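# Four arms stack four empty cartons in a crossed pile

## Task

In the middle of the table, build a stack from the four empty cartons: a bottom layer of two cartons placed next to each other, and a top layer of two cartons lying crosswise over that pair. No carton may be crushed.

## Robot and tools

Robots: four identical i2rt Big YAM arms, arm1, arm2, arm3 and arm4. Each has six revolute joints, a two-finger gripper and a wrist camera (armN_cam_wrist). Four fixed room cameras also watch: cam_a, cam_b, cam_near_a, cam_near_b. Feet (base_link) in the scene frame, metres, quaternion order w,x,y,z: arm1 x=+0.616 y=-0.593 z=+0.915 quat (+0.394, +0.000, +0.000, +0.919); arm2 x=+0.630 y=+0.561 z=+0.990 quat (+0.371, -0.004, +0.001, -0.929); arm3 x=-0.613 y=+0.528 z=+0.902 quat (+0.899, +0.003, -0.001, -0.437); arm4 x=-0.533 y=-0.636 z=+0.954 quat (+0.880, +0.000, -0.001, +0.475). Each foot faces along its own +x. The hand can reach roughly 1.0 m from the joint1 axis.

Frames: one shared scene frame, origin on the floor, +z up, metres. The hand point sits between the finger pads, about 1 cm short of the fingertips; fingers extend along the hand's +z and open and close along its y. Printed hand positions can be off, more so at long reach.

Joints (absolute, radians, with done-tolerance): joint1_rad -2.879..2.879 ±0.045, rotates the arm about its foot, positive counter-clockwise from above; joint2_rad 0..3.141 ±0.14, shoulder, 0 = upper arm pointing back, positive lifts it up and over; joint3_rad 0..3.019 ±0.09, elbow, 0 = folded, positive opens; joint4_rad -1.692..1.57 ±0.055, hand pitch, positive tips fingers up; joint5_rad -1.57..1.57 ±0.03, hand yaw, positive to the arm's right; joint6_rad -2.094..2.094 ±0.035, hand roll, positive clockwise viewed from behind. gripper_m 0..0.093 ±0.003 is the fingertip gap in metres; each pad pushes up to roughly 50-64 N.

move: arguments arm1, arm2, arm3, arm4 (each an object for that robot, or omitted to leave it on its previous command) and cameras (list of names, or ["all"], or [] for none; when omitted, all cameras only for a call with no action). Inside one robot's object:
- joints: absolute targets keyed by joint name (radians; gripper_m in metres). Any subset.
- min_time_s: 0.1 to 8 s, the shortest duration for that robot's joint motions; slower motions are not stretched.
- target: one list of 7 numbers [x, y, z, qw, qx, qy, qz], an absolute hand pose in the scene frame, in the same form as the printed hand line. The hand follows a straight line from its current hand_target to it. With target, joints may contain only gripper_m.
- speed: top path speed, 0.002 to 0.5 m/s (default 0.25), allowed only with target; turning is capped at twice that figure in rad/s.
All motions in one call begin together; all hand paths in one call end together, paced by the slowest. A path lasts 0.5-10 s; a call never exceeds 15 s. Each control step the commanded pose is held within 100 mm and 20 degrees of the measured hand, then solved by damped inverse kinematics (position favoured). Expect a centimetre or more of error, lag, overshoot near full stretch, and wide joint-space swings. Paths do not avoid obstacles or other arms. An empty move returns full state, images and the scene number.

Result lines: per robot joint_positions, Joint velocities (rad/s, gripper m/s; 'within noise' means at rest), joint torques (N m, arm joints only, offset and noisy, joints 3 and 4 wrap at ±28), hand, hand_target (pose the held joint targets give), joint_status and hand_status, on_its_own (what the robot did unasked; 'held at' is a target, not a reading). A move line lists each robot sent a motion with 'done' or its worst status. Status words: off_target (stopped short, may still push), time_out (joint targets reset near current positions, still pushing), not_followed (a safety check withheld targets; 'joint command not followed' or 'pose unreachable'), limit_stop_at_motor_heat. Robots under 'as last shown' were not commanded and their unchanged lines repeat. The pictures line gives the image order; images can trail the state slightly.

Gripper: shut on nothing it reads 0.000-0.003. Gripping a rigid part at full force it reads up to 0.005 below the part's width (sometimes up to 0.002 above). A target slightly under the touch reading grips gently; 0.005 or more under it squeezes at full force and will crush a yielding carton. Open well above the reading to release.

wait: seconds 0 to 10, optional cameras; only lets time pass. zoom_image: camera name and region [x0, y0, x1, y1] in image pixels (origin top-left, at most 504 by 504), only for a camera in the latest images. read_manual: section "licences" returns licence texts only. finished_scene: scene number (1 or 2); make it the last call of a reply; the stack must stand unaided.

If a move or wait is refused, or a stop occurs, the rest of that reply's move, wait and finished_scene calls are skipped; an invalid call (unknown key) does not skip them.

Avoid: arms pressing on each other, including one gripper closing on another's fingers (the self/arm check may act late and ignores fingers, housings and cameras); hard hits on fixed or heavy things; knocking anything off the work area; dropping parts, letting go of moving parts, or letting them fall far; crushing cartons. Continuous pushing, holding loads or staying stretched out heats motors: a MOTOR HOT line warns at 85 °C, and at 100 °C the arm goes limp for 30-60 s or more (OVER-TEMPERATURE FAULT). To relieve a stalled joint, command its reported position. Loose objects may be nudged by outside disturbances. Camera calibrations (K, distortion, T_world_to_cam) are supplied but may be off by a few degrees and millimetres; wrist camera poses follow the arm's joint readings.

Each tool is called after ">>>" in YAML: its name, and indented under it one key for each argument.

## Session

>>> move:
  cameras: ["all"]

>>> zoom_image:
  camera: "cam_b"
  region: [280, 180, 640, 420]

>>> zoom_image:
  camera: "cam_a"
  region: [260, 160, 620, 420]

Scene clock: 0.00 s.
Joint torques (N m): no reading
Heat: arm1: hottest joint1_rad 36 °C; arm2: hottest joint1_rad 35 °C; arm3: hottest joint3_rad 36 °C; arm4: hottest joint1_rad 41 °C.
Joint velocities: within noise
arm1.joint_positions: joint1_rad=+0.328 joint2_rad=+0.613 joint3_rad=+1.402 joint4_rad=-1.249 joint5_rad=-0.191 joint6_rad=-0.064 gripper_m=+0.09396
arm1.joint_status: not commanded
arm1.hand: x=+0.3884 y=-0.5100 z=+1.4810 quat_wxyz=(-0.063, +0.838, -0.127, -0.527) (m; scene frame)
arm1.hand_target: x=+0.3910 y=-0.5114 z=+1.4928 quat_wxyz=(-0.067, +0.831, -0.124, -0.538) (m; scene frame)
arm1.hand_status: not commanded
arm2.joint_positions: joint1_rad=+0.178 joint2_rad=+0.637 joint3_rad=+1.317 joint4_rad=-1.338 joint5_rad=+0.119 joint6_rad=+0.322 gripper_m=+0.09396
arm2.joint_status: not commanded
arm2.hand: x=+0.4686 y=+0.3728 z=+1.4915 quat_wxyz=(-0.216, -0.860, -0.247, +0.391) (m; scene frame)
arm2.hand_target: x=+0.4695 y=+0.3740 z=+1.5042 quat_wxyz=(-0.224, -0.854, -0.245, +0.401) (m; scene frame)
arm2.hand_status: not commanded
arm3.joint_positions: joint1_rad=-0.182 joint2_rad=+0.526 joint3_rad=+1.317 joint4_rad=-1.483 joint5_rad=-0.105 joint6_rad=-0.195 gripper_m=+0.09396
arm3.joint_status: not commanded
arm3.hand: x=-0.5119 y=+0.3684 z=+1.3946 quat_wxyz=(-0.369, -0.371, -0.825, +0.213) (m; scene frame)
arm3.hand_target: x=-0.5129 y=+0.3703 z=+1.4072 quat_wxyz=(-0.380, -0.368, -0.819, +0.222) (m; scene frame)
arm3.hand_status: not commanded
arm4.joint_positions: joint1_rad=+0.123 joint2_rad=+0.645 joint3_rad=+1.427 joint4_rad=-1.276 joint5_rad=-0.007 joint6_rad=-0.285 gripper_m=+0.09396
arm4.joint_status: not commanded
arm4.hand: x=-0.4240 y=-0.4131 z=+1.5181 quat_wxyz=(-0.469, +0.554, -0.655, -0.210) (m; scene frame)
arm4.hand_target: x=-0.4253 y=-0.4158 z=+1.5272 quat_wxyz=(-0.477, +0.551, -0.651, -0.213) (m; scene frame)
arm4.hand_status: not commanded
pictures: arm1_cam_wrist, arm2_cam_wrist, arm3_cam_wrist, arm4_cam_wrist, cam_a, cam_b, cam_near_a, cam_near_b
camera_calibration:
arm1_cam_wrist: T_world_to_cam=[[0.269501, 0.96282, -0.0186432, 0.413525], [0.840259, -0.244565, -0.483893, 0.269023], [-0.470461, 0.114744, -0.874929, 1.66139], [0, 0, 0, 1]] pos_world=[0.444122, -0.522991, 1.59148]
arm2_cam_wrist: T_world_to_cam=[[-0.595357, 0.783328, -0.178739, 0.254131], [0.792348, 0.535538, -0.292204, -0.130137], [-0.13317, -0.315589, -0.939505, 1.70654], [0, 0, 0, 1]] pos_world=[0.481673, 0.409192, 1.6107]
arm3_cam_wrist: T_world_to_cam=[[-0.766993, -0.636362, 0.0822444, -0.273324], [-0.632108, 0.727321, -0.267288, -0.214407], [0.110274, -0.256995, -0.960101, 1.6129], [0, 0, 0, 1]] pos_world=[-0.523027, 0.396518, 1.51372]
arm4_cam_wrist: T_world_to_cam=[[0.923272, -0.289782, 0.252181, -0.114035], [-0.167938, -0.894892, -0.413479, 0.190402], [0.345494, 0.339403, -0.874894, 1.7375], [0, 0, 0, 1]] pos_world=[-0.463035, -0.452369, 1.62761]

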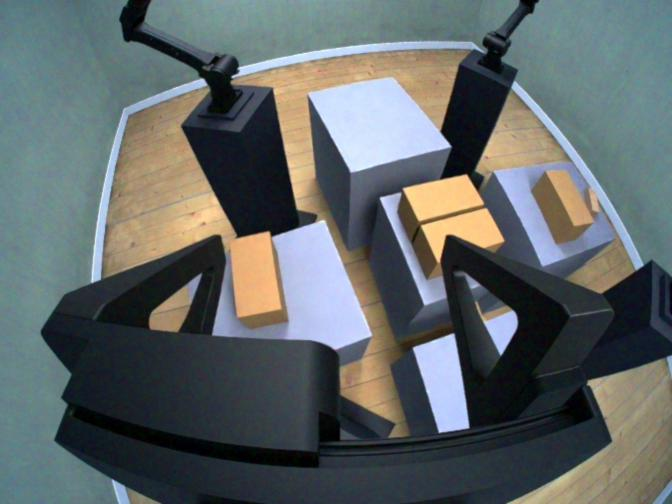

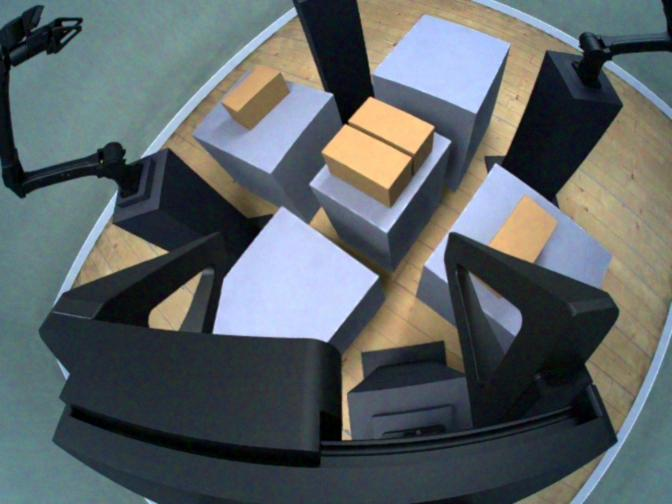

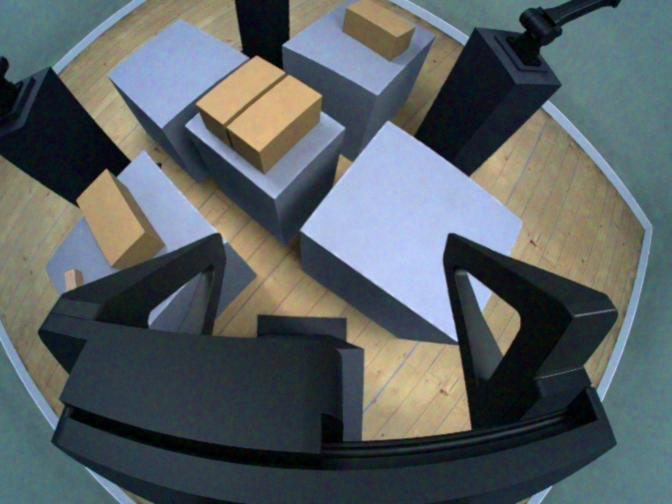

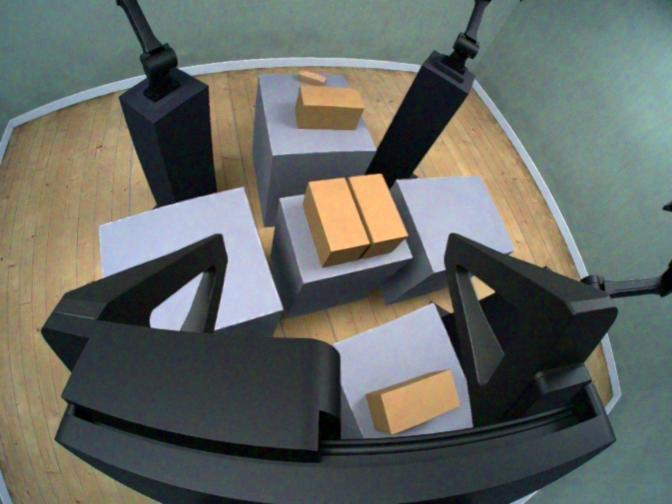

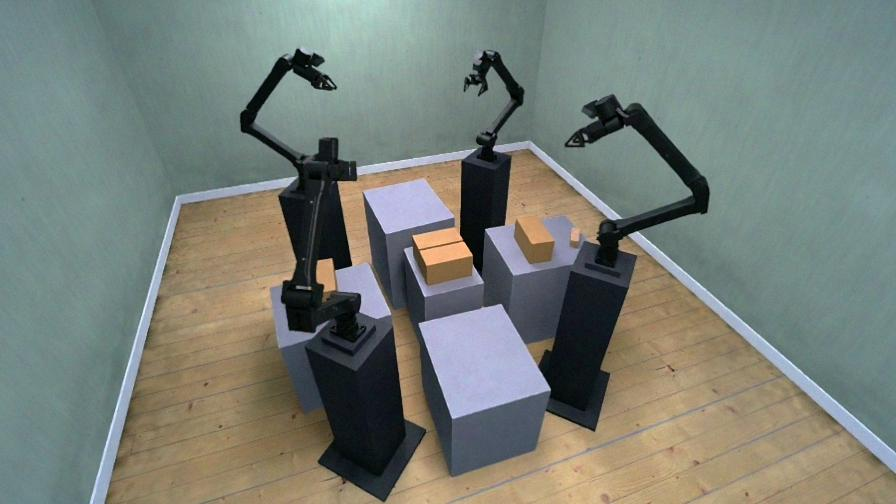

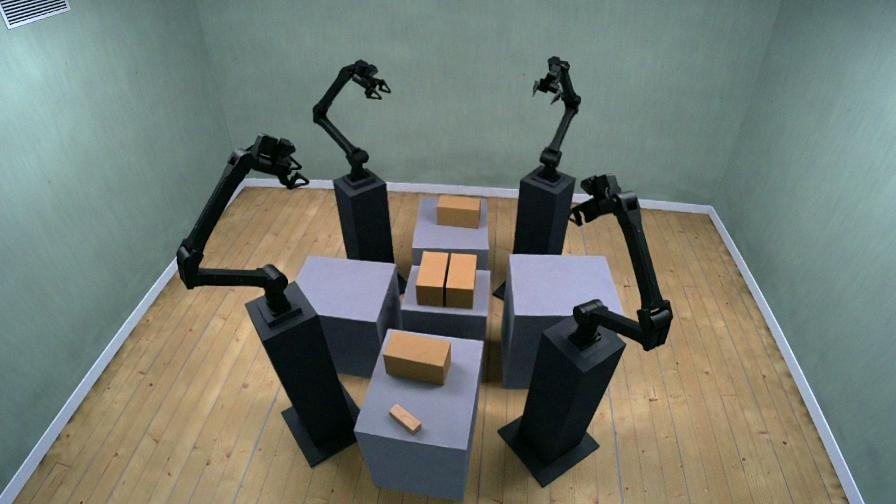

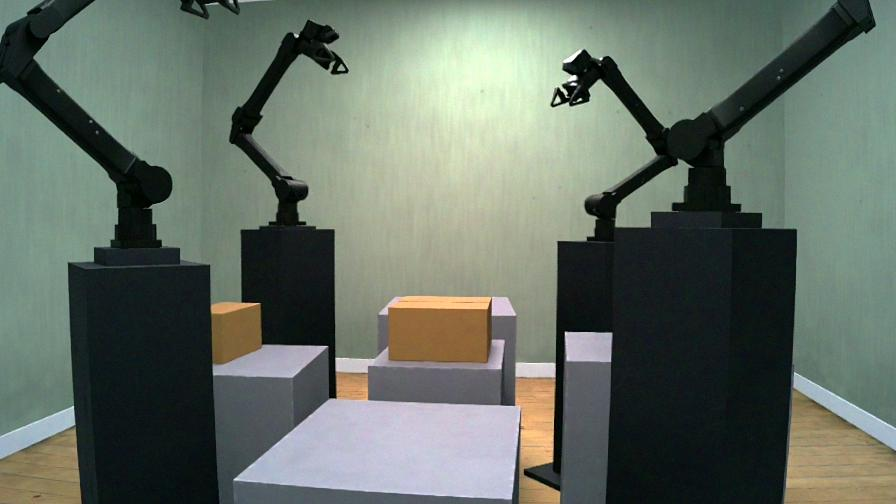

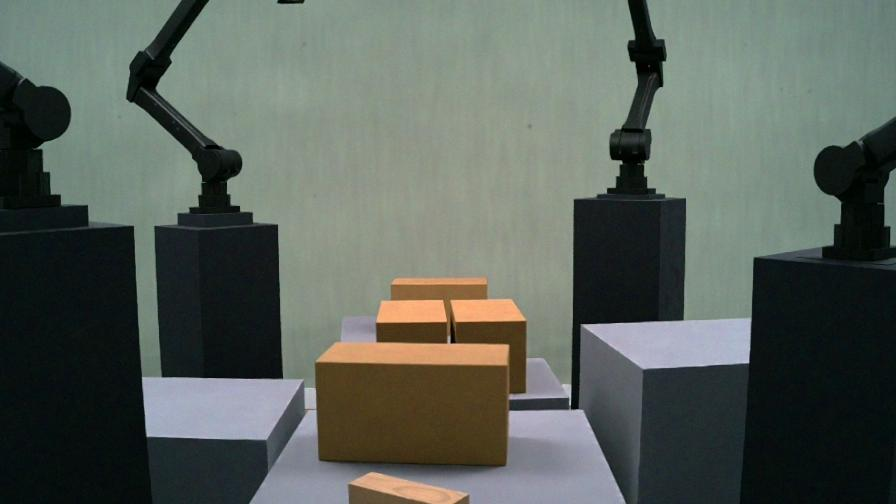

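Scaled by 1.400 from the camera's 896x504 image, which has a finer 1280x720 frame.

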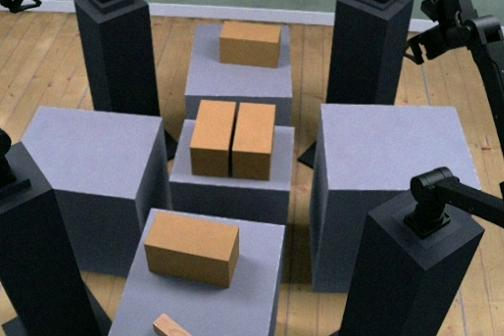

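Scaled by 1.400 from the camera's 896x504 image, which has a finer 1280x720 frame.

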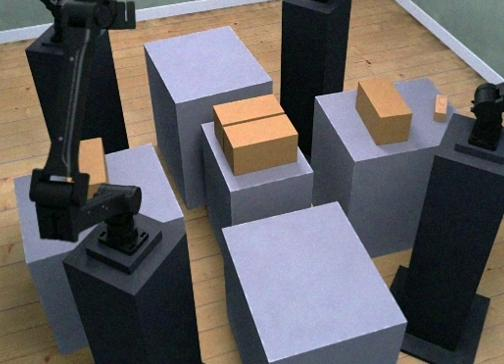

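>>> move:
  arm1: {"joints":{"joint1_rad":0.91,"joint2_rad":1.431,"joint3_rad":0.72,"joint4_rad":-0.525,"joint5_rad":0.1,"joint6_rad":0.1,"gripper_m":0.0},"min_time_s":2}
  arm2: {"joints":{"joint1_rad":-0.78,"joint2_rad":1.646,"joint3_rad":0.7,"joint4_rad":-0.285,"joint5_rad":0,"joint6_rad":0,"gripper_m":0.0},"min_time_s":2}
  arm3: {"joints":{"joint1_rad":1.0,"joint2_rad":1.398,"joint3_rad":0.742,"joint4_rad":-0.565,"joint5_rad":0.09,"joint6_rad":0.09,"gripper_m":0.0},"min_time_s":2}
  arm4: {"joints":{"joint1_rad":-1.01,"joint2_rad":1.412,"joint3_rad":0.56,"joint4_rad":-0.384,"joint5_rad":0,"joint6_rad":0,"gripper_m":0.0},"min_time_s":2}
  cameras: ["arm1_cam_wrist","arm2_cam_wrist","arm3_cam_wrist","arm4_cam_wrist"]

Scene clock: 4.37 s.
Joint torques (N m): arm1=[0.91 -6.95 5.64 1.36 0.22 0.17] | arm2=[0.5 -9.41 6.42 2 -0.15 -0.11] | arm3=[1.03 -9.11 7.58 1.29 0.31 0.21] | arm4=[-0.79 -7.53 6.75 1.2 0.16 -0.05]
Heat: arm1: hottest joint1_rad 36 °C; arm2: hottest joint1_rad 35 °C; arm3: hottest joint3_rad 37 °C; arm4: hottest joint1_rad 41 °C.
move: arm1 done; arm2 done; arm3 done; arm4 done
Joint velocities: within noise
arm1.joint_positions: joint1_rad=+0.897 joint2_rad=+1.423 joint3_rad=+0.723 joint4_rad=-0.541 joint5_rad=+0.097 joint6_rad=+0.093 gripper_m=+0.00035
arm1.joint_status: all done
arm1.hand: x=+0.2104 y=-0.6109 z=+0.9501 quat_wxyz=(-0.032, +0.985, -0.011, -0.168) (m; scene frame)
arm1.hand_target: x=+0.2091 y=-0.6156 z=+0.9473 quat_wxyz=(-0.032, +0.985, -0.008, -0.171) (m; scene frame)
arm1.hand_status: not commanded
arm2.joint_positions: joint1_rad=-0.777 joint2_rad=+1.643 joint3_rad=+0.700 joint4_rad=-0.302 joint5_rad=+0.004 joint6_rad=+0.010 gripper_m=+0.00037
arm2.joint_status: all done
arm2.hand: x=+0.2091 y=+0.5697 z=+0.9525 quat_wxyz=(+0.002, -0.986, +0.014, +0.166) (m; scene frame)
arm2.hand_target: x=+0.2054 y=+0.5704 z=+0.9529 quat_wxyz=(+0.001, -0.985, +0.010, +0.173) (m; scene frame)
arm2.hand_status: not commanded
arm3.joint_positions: joint1_rad=+0.991 joint2_rad=+1.399 joint3_rad=+0.734 joint4_rad=-0.578 joint5_rad=+0.087 joint6_rad=+0.082 gripper_m=+0.00059
arm3.joint_status: all done
arm3.hand: x=-0.2095 y=+0.5471 z=+0.9482 quat_wxyz=(-0.167, -0.005, -0.986, +0.027) (m; scene frame)
arm3.hand_target: x=-0.2027 y=+0.5508 z=+0.9531 quat_wxyz=(-0.179, -0.006, -0.984, +0.026) (m; scene frame)
arm3.hand_status: not commanded
arm4.joint_positions: joint1_rad=-0.998 joint2_rad=+1.402 joint3_rad=+0.570 joint4_rad=-0.394 joint5_rad=-0.001 joint6_rad=-0.009 gripper_m=+0.00019
arm4.joint_status: all done
arm4.hand: x=-0.1663 y=-0.6395 z=+0.9534 quat_wxyz=(-0.172, +0.001, -0.985, +0.000) (m; scene frame)
arm4.hand_target: x=-0.1706 y=-0.6438 z=+0.9476 quat_wxyz=(-0.167, -0.010, -0.986, +0.001) (m; scene frame)
arm4.hand_status: not commanded
pictures: arm1_cam_wrist, arm2_cam_wrist, arm3_cam_wrist, arm4_cam_wrist
camera_calibration:
arm1_cam_wrist: T_world_to_cam=[[0.0188902, 0.998048, 0.0595291, 0.548792], [0.961354, -0.0344877, 0.273148, -0.479473], [0.274668, 0.0520687, -0.960128, 1.01064], [0, 0, 0, 1]] pos_world=[0.172985, -0.61688, 1.06865]
arm2_cam_wrist: T_world_to_cam=[[0.0265602, 0.999643, -0.00279292, -0.571803], [0.961079, -0.0247668, 0.275161, -0.443931], [0.274993, -0.00999254, -0.961394, 0.989071], [0, 0, 0, 1]] pos_world=[0.169852, 0.570488, 1.07144]
arm3_cam_wrist: T_world_to_cam=[[-0.0141928, -0.998505, 0.0527794, 0.492792], [-0.963297, 0.0278051, 0.266992, -0.465814], [-0.268061, -0.0470529, -0.962252, 1.00484], [0, 0, 0, 1]] pos_world=[-0.172365, 0.552288, 1.06527]
arm4_cam_wrist: T_world_to_cam=[[0.0126049, -0.99992, 0.00129263, -0.641496], [-0.963159, -0.0117941, 0.268674, -0.420328], [-0.268637, -0.00463161, -0.96323, 0.993399], [0, 0, 0, 1]] pos_world=[-0.129893, -0.641801, 1.07063]

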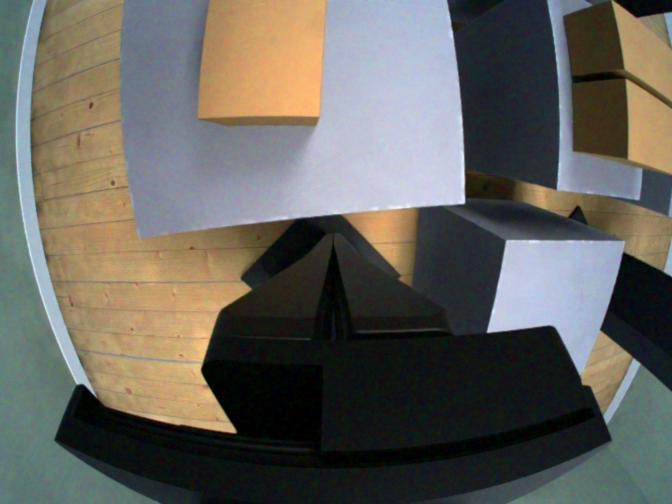

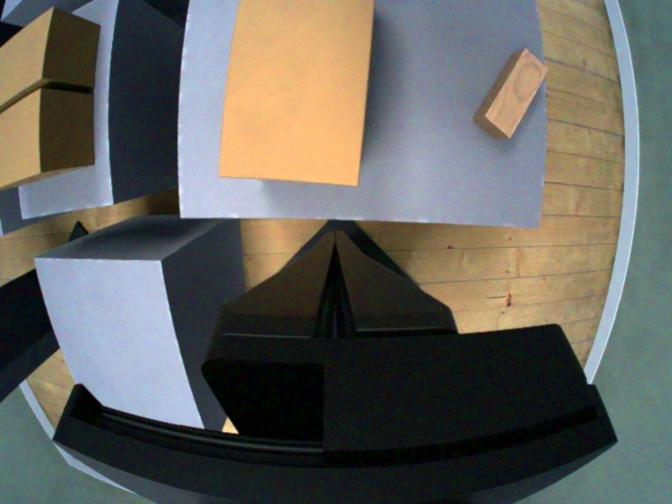

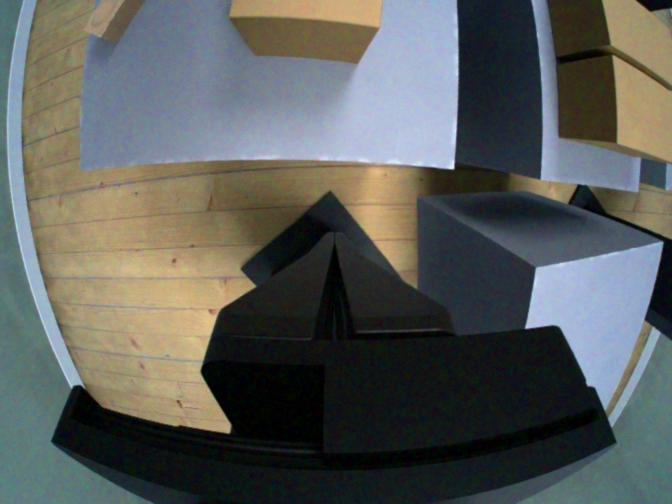

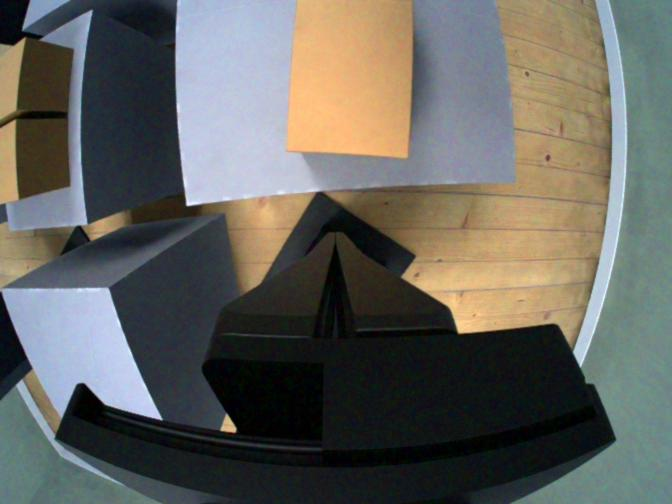

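>>> move:
  arm1: {"target":[0.178,-0.681,0.705,-0.0101,0.9393,-0.0279,-0.3418],"speed":0.2}
  arm2: {"target":[0.239,0.522,0.745,-0.0179,0.9384,-0.0492,-0.3415],"speed":0.2}
  arm3: {"target":[-0.105,0.570,0.745,0.3415,0.0492,0.9384,-0.0179],"speed":0.2}
  arm4: {"target":[-0.175,-0.655,0.700,0.3418,0.0279,0.9393,-0.0101],"speed":0.2}
  cameras: ["arm1_cam_wrist","arm2_cam_wrist","arm3_cam_wrist","arm4_cam_wrist","cam_near_b"]

Scene clock: 9.43 s.
Joint torques (N m): arm1=[1.03 -9.23 0.69 1.94 0.27 0.16] | arm2=[1.85 -9.05 -1.03 2.65 0.32 0.11] | arm3=[1.26 -13.04 3.62 1.85 0.35 0.2] | arm4=[-1.14 -10.11 -2.18 1.76 0.15 -0.1]
Heat: arm1: hottest joint1_rad 36 °C; arm2: hottest joint1_rad 35 °C; arm3: hottest joint3_rad 37 °C; arm4: hottest joint1_rad 41 °C.
move: arm1 done; arm2 done; arm3 off_target; arm4 done
Joint velocities: within noise
arm1.joint_positions: joint1_rad=+1.081 joint2_rad=+2.299 joint3_rad=+0.648 joint4_rad=+0.742 joint5_rad=+0.215 joint6_rad=+0.260 gripper_m=+0.00035
arm1.joint_status: not commanded
arm1.hand: x=+0.1781 y=-0.6755 z=+0.7096 quat_wxyz=(-0.013, +0.940, -0.030, -0.338) (m; scene frame)
arm1.hand_target: x=+0.1780 y=-0.6810 z=+0.7052 quat_wxyz=(-0.010, +0.939, -0.028, -0.342) (m; scene frame)
arm1.hand_status: done (0.007 m and 0.6 deg from the pose sent, 0.257 m and 20.9 deg at the start)
arm2.joint_positions: joint1_rad=-0.587 joint2_rad=+2.481 joint3_rad=+0.579 joint4_rad=+0.990 joint5_rad=+0.178 joint6_rad=+0.213 gripper_m=+0.00037
arm2.joint_status: not commanded
arm2.hand: x=+0.2398 y=+0.5252 z=+0.7474 quat_wxyz=(+0.020, -0.940, +0.048, +0.336) (m; scene frame)
arm2.hand_target: x=+0.2390 y=+0.5220 z=+0.7451 quat_wxyz=(+0.018, -0.939, +0.049, +0.341) (m; scene frame)
arm2.hand_status: done (0.004 m and 0.7 deg from the pose sent, 0.215 m and 21.4 deg at the start)
arm3.joint_positions: joint1_rad=+1.028 joint2_rad=+2.146 joint3_rad=+0.740 joint4_rad=+0.490 joint5_rad=+0.153 joint6_rad=+0.176 gripper_m=+0.00059
arm3.joint_status: not commanded
arm3.hand: x=-0.1156 y=+0.5628 z=+0.7430 quat_wxyz=(-0.330, -0.050, -0.943, +0.022) (m; scene frame)
arm3.hand_target: x=-0.1054 y=+0.5700 z=+0.7452 quat_wxyz=(-0.341, -0.049, -0.938, +0.018) (m; scene frame)
arm3.hand_status: off_target (0.013 m and 1.5 deg from the pose sent, 0.230 m and 21.3 deg at the start)
arm4.joint_positions: joint1_rad=-1.022 joint2_rad=+2.562 joint3_rad=+0.511 joint4_rad=+1.178 joint5_rad=+0.008 joint6_rad=+0.000 gripper_m=+0.00019
arm4.joint_status: not commanded
arm4.hand: x=-0.1737 y=-0.6491 z=+0.7061 quat_wxyz=(-0.342, -0.016, -0.939, +0.008) (m; scene frame)
arm4.hand_target: x=-0.1750 y=-0.6549 z=+0.7002 quat_wxyz=(-0.342, -0.028, -0.939, +0.010) (m; scene frame)
arm4.hand_status: done (0.009 m and 1.3 deg from the pose sent, 0.254 m and 20.5 deg at the start)
pictures: arm1_cam_wrist, arm2_cam_wrist, arm3_cam_wrist, arm4_cam_wrist, cam_near_b
camera_calibration:
arm1_cam_wrist: T_world_to_cam=[[0.0527558, 0.998578, 0.00772717, 0.659127], [0.995737, -0.0520163, -0.0761745, -0.155071], [-0.0756642, 0.0117129, -0.997065, 0.853299], [0, 0, 0, 1]] pos_world=[0.184201, -0.67625, 0.833889]
arm2_cam_wrist: T_world_to_cam=[[0.102238, 0.994751, 0.00417722, -0.549525], [0.991995, -0.10164, -0.0749317, -0.123514], [-0.0741138, 0.0118047, -0.99718, 0.881998], [0, 0, 0, 1]] pos_world=[0.244076, 0.523675, 0.872551]
arm3_cam_wrist: T_world_to_cam=[[-0.10477, -0.994435, 0.0110436, 0.539002], [-0.992402, 0.103823, -0.0660312, -0.11971], [0.0645172, -0.0178778, -0.997756, 0.881724], [0, 0, 0, 1]] pos_world=[-0.119215, 0.564194, 0.865889]
arm4_cam_wrist: T_world_to_cam=[[-0.0259906, -0.999621, 0.00907277, -0.66284], [-0.996425, 0.0251756, -0.0806384, -0.0961548], [0.0803794, -0.0111362, -0.996702, 0.833187], [0, 0, 0, 1]] pos_world=[-0.18001, -0.650889, 0.828699]

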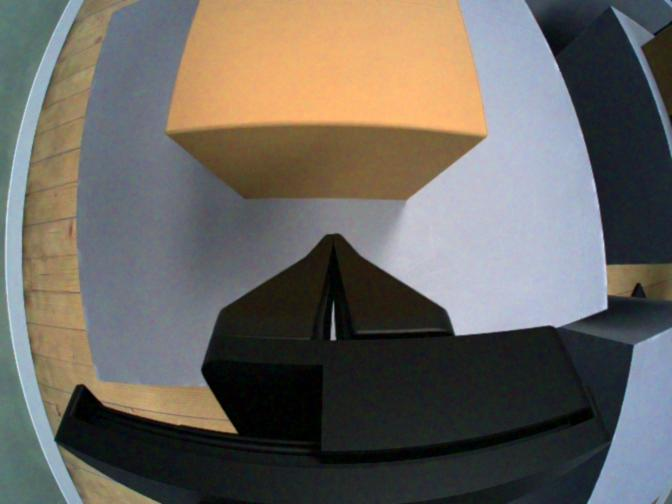

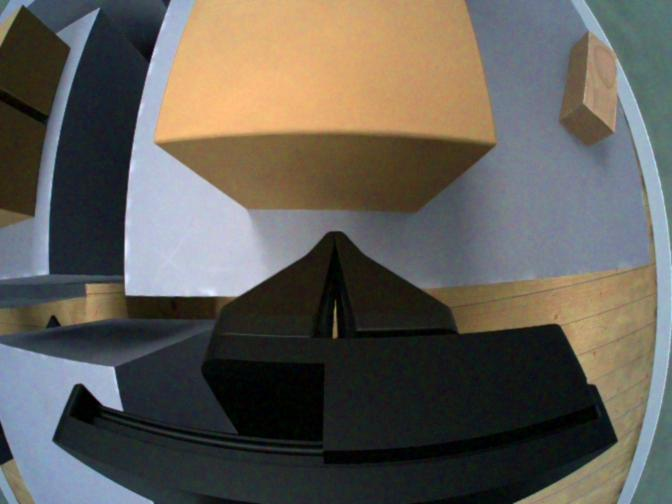

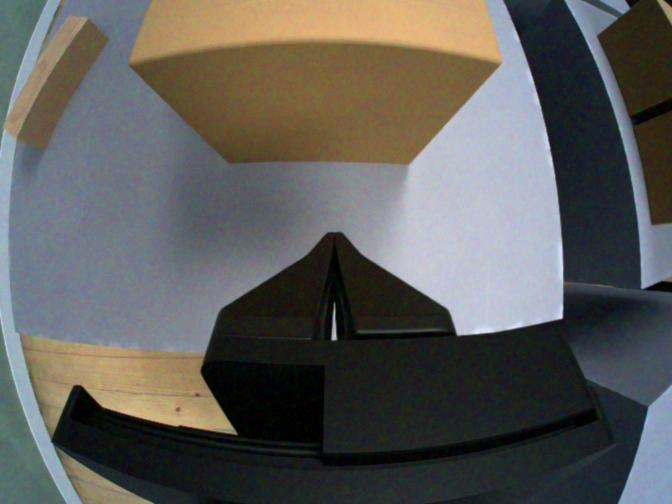

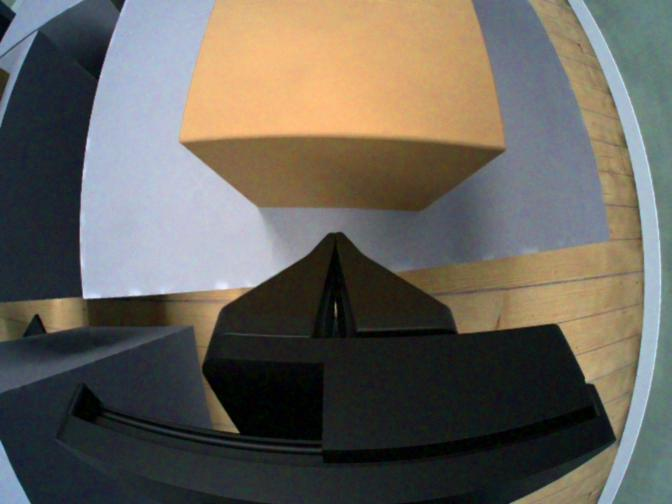

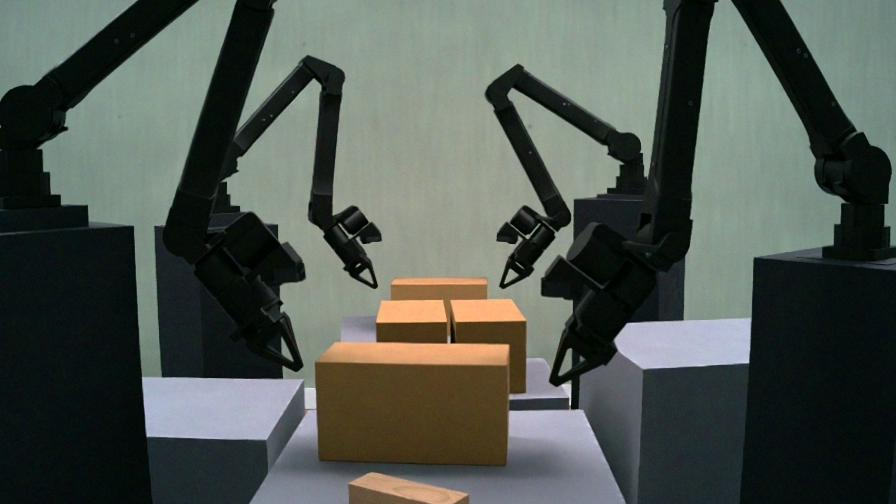

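>>> move:
  arm1: {"target":[0.147,-0.684,0.705,-0.0101,0.9393,-0.0279,-0.3418],"speed":0.12}
  arm2: {"target":[0.217,0.522,0.745,-0.0179,0.9384,-0.0492,-0.3415],"speed":0.12}
  arm3: {"target":[-0.062,0.574,0.745,0.3415,0.0492,0.9384,-0.0179],"speed":0.12}
  arm4: {"target":[-0.153,-0.661,0.698,0.3418,0.0279,0.9393,-0.0101],"speed":0.12}
  cameras: ["arm1_cam_wrist","arm2_cam_wrist","arm3_cam_wrist","arm4_cam_wrist"]

Scene clock: 13.67 s.
Joint torques (N m): arm1=[-0.32 -10.29 1.5 0.9 0.03 0.05] | arm2=[1.08 -10.87 -0.62 1.02 -0.03 -0.02] | arm3=[1.03 -14.27 4.48 0.98 0.24 0.17] | arm4=[-0.91 -12.69 -1.76 1.02 0.03 -0.23]
Heat: arm1: hottest joint1_rad 36 °C; arm2: hottest joint1_rad 35 °C; arm3: hottest joint3_rad 37 °C; arm4: hottest joint1_rad 41 °C.
move: arm1 done; arm2 done; arm3 done; arm4 done
Joint velocities: within noise
arm1.joint_positions: joint1_rad=+1.081 joint2_rad=+2.300 joint3_rad=+0.722 joint4_rad=+0.692 joint5_rad=+0.212 joint6_rad=+0.260 gripper_m=+0.00035
arm1.joint_status: not commanded
arm1.hand: x=+0.1468 y=-0.6846 z=+0.7117 quat_wxyz=(-0.008, +0.937, -0.031, -0.348) (m; scene frame)
arm1.hand_target: x=+0.1472 y=-0.6840 z=+0.7051 quat_wxyz=(-0.010, +0.939, -0.028, -0.342) (m; scene frame)
arm1.hand_status: done (0.007 m and 0.9 deg from the pose sent, 0.033 m and 0.6 deg at the start)
arm2.joint_positions: joint1_rad=-0.587 joint2_rad=+2.481 joint3_rad=+0.626 joint4_rad=+0.955 joint5_rad=+0.178 joint6_rad=+0.213 gripper_m=+0.00037
arm2.joint_status: not commanded
arm2.hand: x=+0.2208 y=+0.5219 z=+0.7438 quat_wxyz=(+0.019, -0.939, +0.049, +0.341) (m; scene frame)
arm2.hand_target: x=+0.2169 y=+0.5219 z=+0.7451 quat_wxyz=(+0.018, -0.938, +0.049, +0.342) (m; scene frame)
arm2.hand_status: done (0.004 m and 0.1 deg from the pose sent, 0.023 m and 0.7 deg at the start)
arm3.joint_positions: joint1_rad=+1.028 joint2_rad=+2.175 joint3_rad=+0.861 joint4_rad=+0.420 joint5_rad=+0.153 joint6_rad=+0.176 gripper_m=+0.00059
arm3.joint_status: not commanded
arm3.hand: x=-0.0696 y=+0.5685 z=+0.7459 quat_wxyz=(-0.339, -0.051, -0.939, +0.020) (m; scene frame)
arm3.hand_target: x=-0.0622 y=+0.5740 z=+0.7452 quat_wxyz=(-0.342, -0.049, -0.938, +0.018) (m; scene frame)
arm3.hand_status: done (0.009 m and 0.4 deg from the pose sent, 0.055 m and 1.5 deg at the start)
arm4.joint_positions: joint1_rad=-1.041 joint2_rad=+2.561 joint3_rad=+0.558 joint4_rad=+1.120 joint5_rad=+0.000 joint6_rad=+0.000 gripper_m=+0.00019
arm4.joint_status: not commanded
arm4.hand: x=-0.1595 y=-0.6552 z=+0.6969 quat_wxyz=(-0.338, -0.024, -0.941, +0.008) (m; scene frame)
arm4.hand_target: x=-0.1531 y=-0.6610 z=+0.6981 quat_wxyz=(-0.342, -0.028, -0.939, +0.010) (m; scene frame)
arm4.hand_status: done (0.009 m and 0.8 deg from the pose sent, 0.025 m and 1.3 deg at the start)
pictures: arm1_cam_wrist, arm2_cam_wrist, arm3_cam_wrist, arm4_cam_wrist
camera_calibration:
arm1_cam_wrist: T_world_to_cam=[[0.0511623, 0.998689, -0.00169373, 0.677021], [0.993925, -0.0510836, -0.0974866, -0.108012], [-0.0974453, 0.0033042, -0.995235, 0.849283], [0, 0, 0, 1]] pos_world=[0.155477, -0.684457, 0.835853]
arm2_cam_wrist: T_world_to_cam=[[0.102245, 0.994759, 0.00103729, -0.541904], [0.991095, -0.101779, -0.0858568, -0.0968689], [-0.0853012, 0.00980651, -0.996307, 0.879955], [0, 0, 0, 1]] pos_world=[0.226475, 0.520575, 0.86895]
arm3_cam_wrist: T_world_to_cam=[[-0.105014, -0.99445, 0.00636442, 0.552855], [-0.990807, 0.104076, -0.0864299, -0.0592596], [0.0852879, -0.0153822, -0.996238, 0.88061], [0, 0, 0, 1]] pos_world=[-0.0757627, 0.5695, 0.868656]
arm4_cam_wrist: T_world_to_cam=[[-0.0396904, -0.999209, 0.00250946, -0.665734], [-0.996709, 0.0394132, -0.0708344, -0.0801555], [0.0706795, -0.00531266, -0.997485, 0.825573], [0, 0, 0, 1]] pos_world=[-0.164666, -0.657662, 0.81949]

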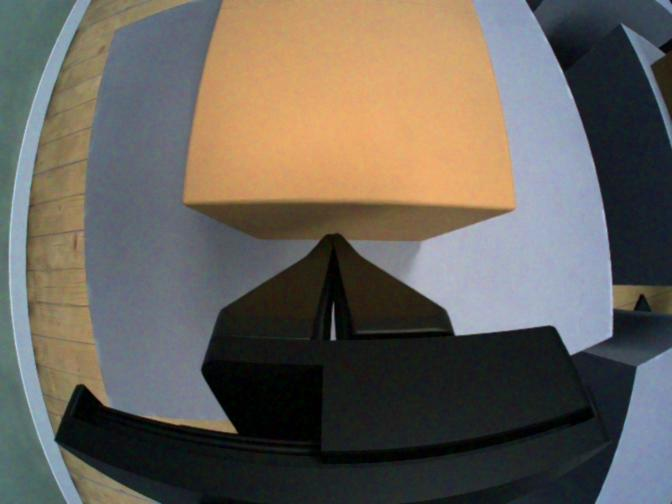

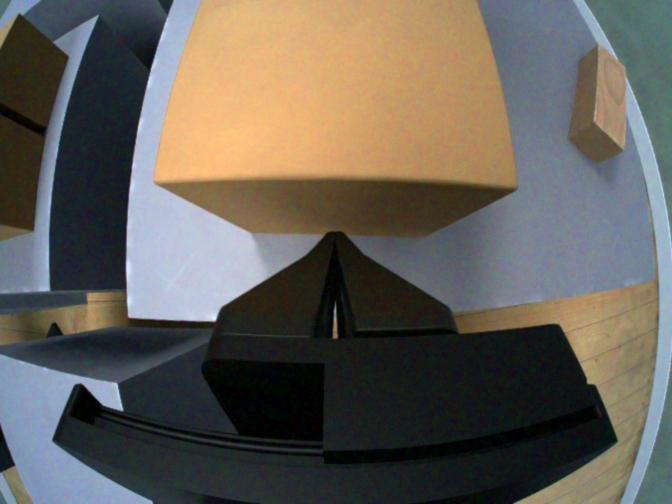

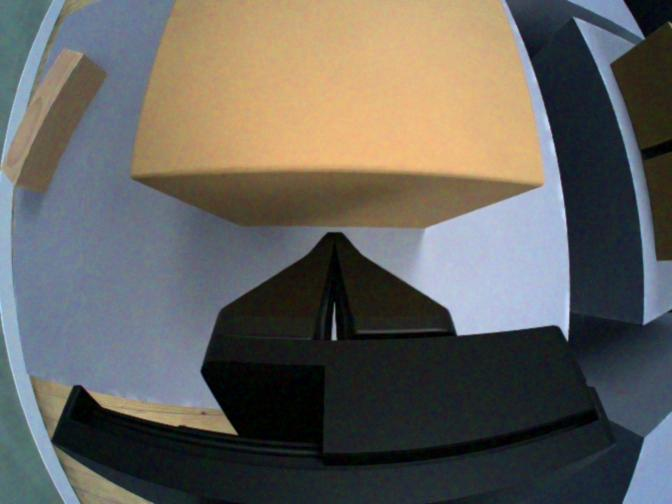

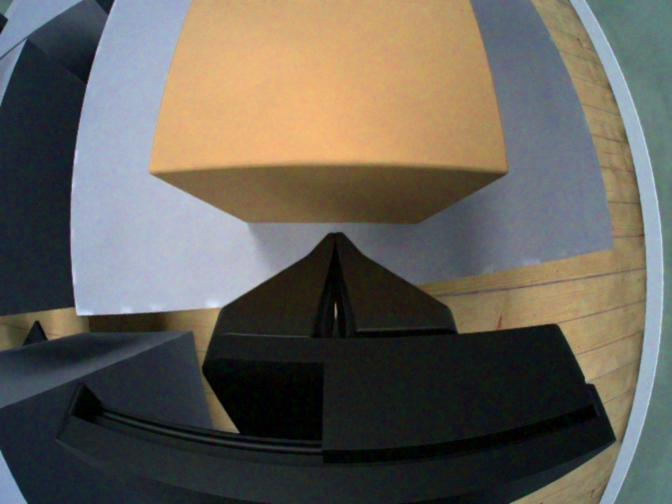

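>>> move:
  arm1: {"target":[0.090,-0.672,0.695,-0.0101,0.9393,-0.0279,-0.3418],"speed":0.08}
  arm2: {"target":[0.160,0.527,0.745,-0.0179,0.9384,-0.0492,-0.3415],"speed":0.08}
  arm3: {"target":[-0.002,0.568,0.745,0.3415,0.0492,0.9384,-0.0179],"speed":0.08}
  arm4: {"target":[-0.095,-0.663,0.697,0.3418,0.0279,0.9393,-0.0101],"speed":0.08}
  cameras: ["arm1_cam_wrist","arm2_cam_wrist","arm3_cam_wrist","arm4_cam_wrist"]

Scene clock: 16.43 s.
Joint torques (N m): arm1=[-2.67 -11.58 5.48 1.62 0.27 0.04] | arm2=[-1.26 -13.33 3.78 2.15 0.18 -0.12] | arm3=[-1.2 -15.74 8.62 1.65 0.16 0.06] | arm4=[-0.56 -15.21 2.78 1.61 0.17 -0.18]
Heat: arm1: hottest joint1_rad 36 °C; arm2: hottest joint1_rad 35 °C; arm3: hottest joint3_rad 37 °C; arm4: hottest joint1_rad 41 °C.
move: arm1 off_target; arm2 off_target; arm3 off_target; arm4 off_target
Joint velocities: within noise
arm1.joint_positions: joint1_rad=+1.045 joint2_rad=+2.341 joint3_rad=+0.813 joint4_rad=+0.568 joint5_rad=+0.166 joint6_rad=+0.211 gripper_m=+0.00035
arm1.joint_status: not commanded
arm1.hand: x=+0.1306 y=-0.6789 z=+0.6875 quat_wxyz=(-0.011, +0.951, -0.014, -0.310) (m; scene frame)
arm1.hand_target: x=+0.0920 y=-0.6712 z=+0.6975 quat_wxyz=(-0.011, +0.939, -0.028, -0.342) (m; scene frame)
arm1.hand_status: off_target (0.042 m and 4.2 deg from the pose sent, 0.060 m and 0.9 deg at the start)
arm2.joint_positions: joint1_rad=-0.610 joint2_rad=+2.477 joint3_rad=+0.708 joint4_rad=+0.781 joint5_rad=+0.150 joint6_rad=+0.189 gripper_m=+0.00037
arm2.joint_status: not commanded
arm2.hand: x=+0.2062 y=+0.5242 z=+0.7242 quat_wxyz=(+0.021, -0.953, +0.041, +0.298) (m; scene frame)
arm2.hand_target: x=+0.1618 y=+0.5276 z=+0.7469 quat_wxyz=(+0.019, -0.938, +0.049, +0.342) (m; scene frame)
arm2.hand_status: off_target (0.051 m and 5.4 deg from the pose sent, 0.061 m and 0.2 deg at the start)
arm3.joint_positions: joint1_rad=+1.028 joint2_rad=+2.229 joint3_rad=+0.973 joint4_rad=+0.281 joint5_rad=+0.138 joint6_rad=+0.166 gripper_m=+0.00059
arm3.joint_status: not commanded
arm3.hand: x=-0.0502 y=+0.5734 z=+0.7252 quat_wxyz=(-0.301, -0.042, -0.953, +0.021) (m; scene frame)
arm3.hand_target: x=-0.0054 y=+0.5673 z=+0.7482 quat_wxyz=(-0.342, -0.049, -0.938, +0.018) (m; scene frame)
arm3.hand_status: off_target (0.052 m and 5.0 deg from the pose sent, 0.068 m and 0.4 deg at the start)
arm4.joint_positions: joint1_rad=-1.041 joint2_rad=+2.513 joint3_rad=+0.636 joint4_rad=+0.912 joint5_rad=+0.000 joint6_rad=+0.000 gripper_m=+0.00019
arm4.joint_status: not commanded
arm4.hand: x=-0.1386 y=-0.6563 z=+0.6841 quat_wxyz=(-0.299, -0.024, -0.954, +0.007) (m; scene frame)
arm4.hand_target: x=-0.0966 y=-0.6630 z=+0.6993 quat_wxyz=(-0.342, -0.028, -0.939, +0.010) (m; scene frame)
arm4.hand_status: off_target (0.046 m and 5.2 deg from the pose sent, 0.065 m and 0.7 deg at the start)
pictures: arm1_cam_wrist, arm2_cam_wrist, arm3_cam_wrist, arm4_cam_wrist
camera_calibration:
arm1_cam_wrist: T_world_to_cam=[[0.0201168, 0.999689, 0.0147212, 0.665427], [0.999667, -0.0198741, -0.0164495, -0.129287], [-0.0161518, 0.0150472, -0.999756, 0.824116], [0, 0, 0, 1]] pos_world=[0.129169, -0.68019, 0.811992]
arm2_cam_wrist: T_world_to_cam=[[0.0887157, 0.995941, 0.0151735, -0.550724], [0.996039, -0.0887946, 0.00460247, -0.157143], [0.00593111, 0.0147051, -0.999874, 0.84039], [0, 0, 0, 1]] pos_world=[0.200394, 0.522178, 0.849364]
arm3_cam_wrist: T_world_to_cam=[[-0.0873793, -0.996008, 0.018258, 0.55304], [-0.996169, 0.0872975, -0.00523372, -0.0918371], [0.00361895, -0.0186454, -0.99982, 0.858826], [0, 0, 0, 1]] pos_world=[-0.046269, 0.574863, 0.848093]
arm4_cam_wrist: T_world_to_cam=[[-0.039321, -0.999225, 0.00163637, -0.665322], [-0.999168, 0.0393363, 0.0107478, -0.116403], [-0.0108039, -0.00121239, -0.999941, 0.804451], [0, 0, 0, 1]] pos_world=[-0.133776, -0.659252, 0.806743]

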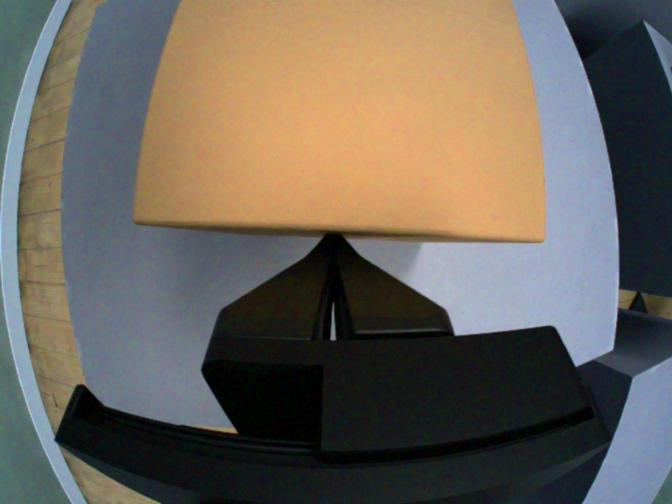

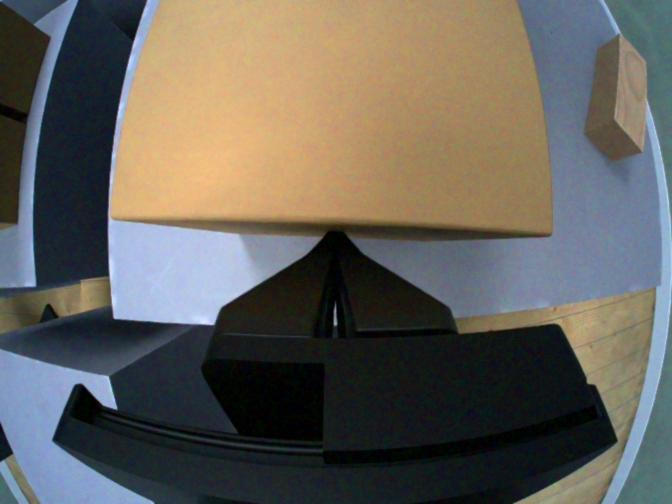

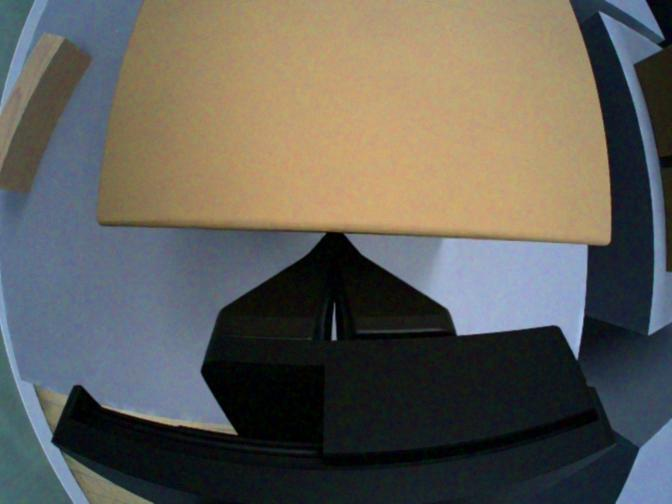

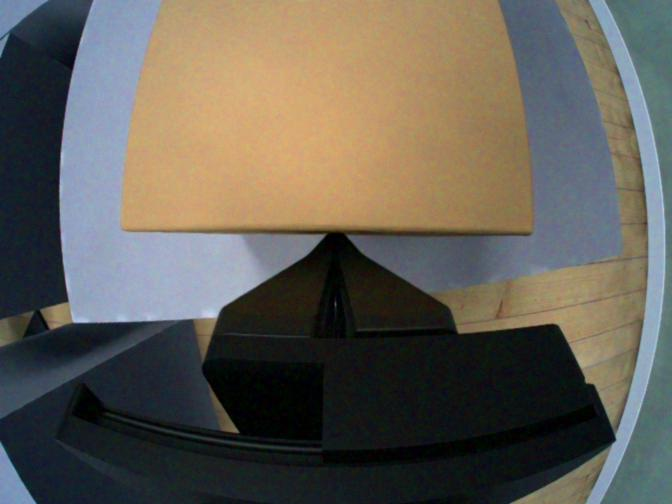

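>>> move:
  arm2: {"target":[0.160,0.527,0.985,-0.0179,0.9384,-0.0492,-0.3415],"speed":0.12}
  arm3: {"target":[-0.002,0.568,1.01,0.3415,0.0492,0.9384,-0.0179],"speed":0.12}
  cameras: ["arm2_cam_wrist","arm3_cam_wrist","cam_near_b"]

Scene clock: 21.13 s.
Joint torques (N m): arm1=[-2.78 -11.58 5.48 1.61 0.27 0.04] | arm2=[-1.32 -9.88 10.18 2.39 0.22 -0.11] | arm3=[-0.97 -15.5 14.27 2.07 0.44 0.08] | arm4=[-0.62 -14.97 2.74 1.66 0.15 -0.2]
Heat: arm1: hottest joint1_rad 36 °C; arm2: hottest joint1_rad 35 °C; arm3: hottest joint3_rad 38 °C; arm4: hottest joint1_rad 41 °C.
move: arm2 off_target; arm3 off_target
Joint velocities: within noise
arm1, arm4: as last shown
arm1.joint_positions: joint1_rad=+1.045 joint2_rad=+2.341 joint3_rad=+0.813 joint4_rad=+0.568 joint5_rad=+0.166 joint6_rad=+0.210 gripper_m=+0.00035
arm2.joint_positions: joint1_rad=-0.612 joint2_rad=+1.649 joint3_rad=+0.568 joint4_rad=+0.091 joint5_rad=+0.148 joint6_rad=+0.189 gripper_m=+0.00037
arm2.joint_status: not commanded
arm2.hand: x=+0.1964 y=+0.5234 z=+0.9536 quat_wxyz=(+0.021, -0.954, +0.041, +0.297) (m; scene frame)
arm2.hand_target: x=+0.1622 y=+0.5274 z=+0.9862 quat_wxyz=(+0.018, -0.938, +0.049, +0.342) (m; scene frame)
arm2.hand_status: off_target (0.048 m and 5.5 deg from the pose sent, 0.265 m and 5.3 deg at the start)
arm3.joint_positions: joint1_rad=+1.028 joint2_rad=+1.687 joint3_rad=+1.003 joint4_rad=-0.356 joint5_rad=+0.134 joint6_rad=+0.165 gripper_m=+0.00059
arm3.joint_status: not commanded
arm3.hand: x=-0.0603 y=+0.5720 z=+0.9489 quat_wxyz=(-0.270, -0.039, -0.962, +0.024) (m; scene frame)
arm3.hand_target: x=-0.0104 y=+0.5671 z=+1.0135 quat_wxyz=(-0.342, -0.049, -0.938, +0.019) (m; scene frame)
arm3.hand_status: off_target (0.085 m and 8.7 deg from the pose sent, 0.289 m and 5.0 deg at the start; pose on its path clipped on 15 of 89 steps)
pictures: arm2_cam_wrist, arm3_cam_wrist, cam_near_b
camera_calibration:
arm2_cam_wrist: T_world_to_cam=[[0.0895044, 0.995884, 0.0142908, -0.551879], [0.995953, -0.0896094, 0.00687975, -0.150208], [0.00813202, 0.0136172, -0.999874, 1.06998], [0, 0, 0, 1]] pos_world=[0.190294, 0.521578, 1.07877]
arm3_cam_wrist: T_world_to_cam=[[-0.0827634, -0.996166, 0.0283475, 0.537452], [-0.994743, 0.0842997, 0.0581456, -0.159048], [-0.0603123, -0.0233861, -0.997906, 1.07956], [0, 0, 0, 1]] pos_world=[-0.0486199, 0.574046, 1.07131]

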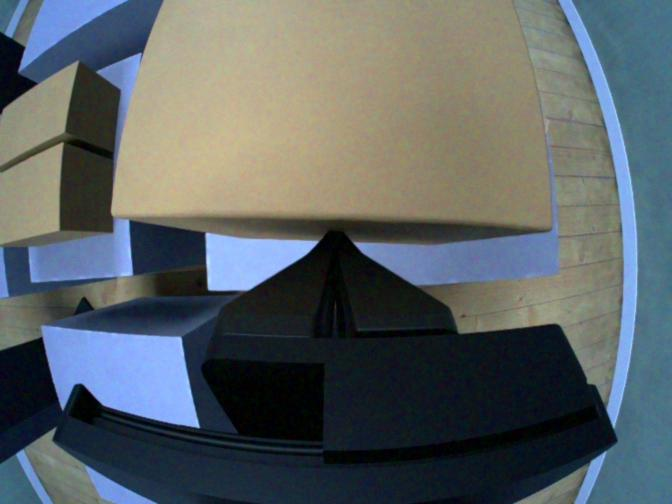

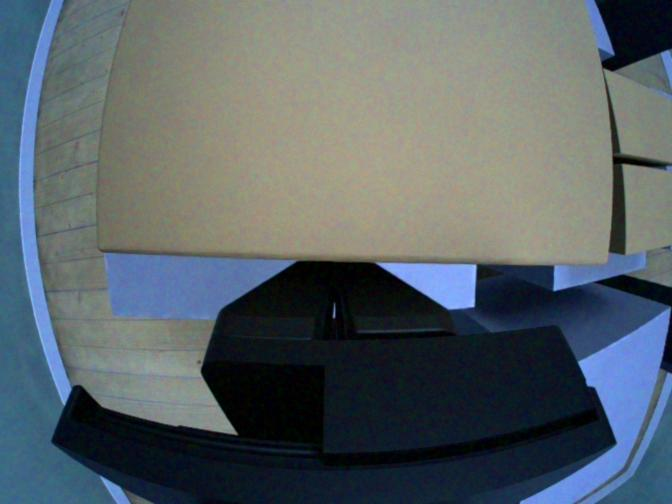

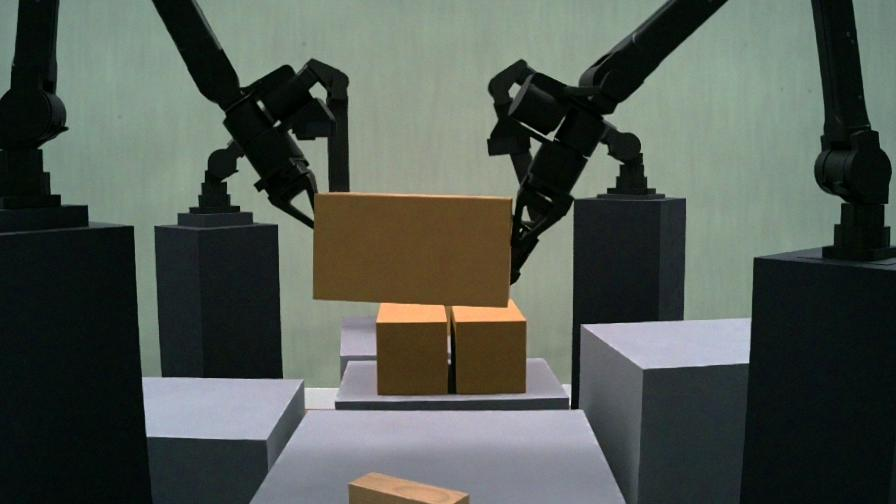

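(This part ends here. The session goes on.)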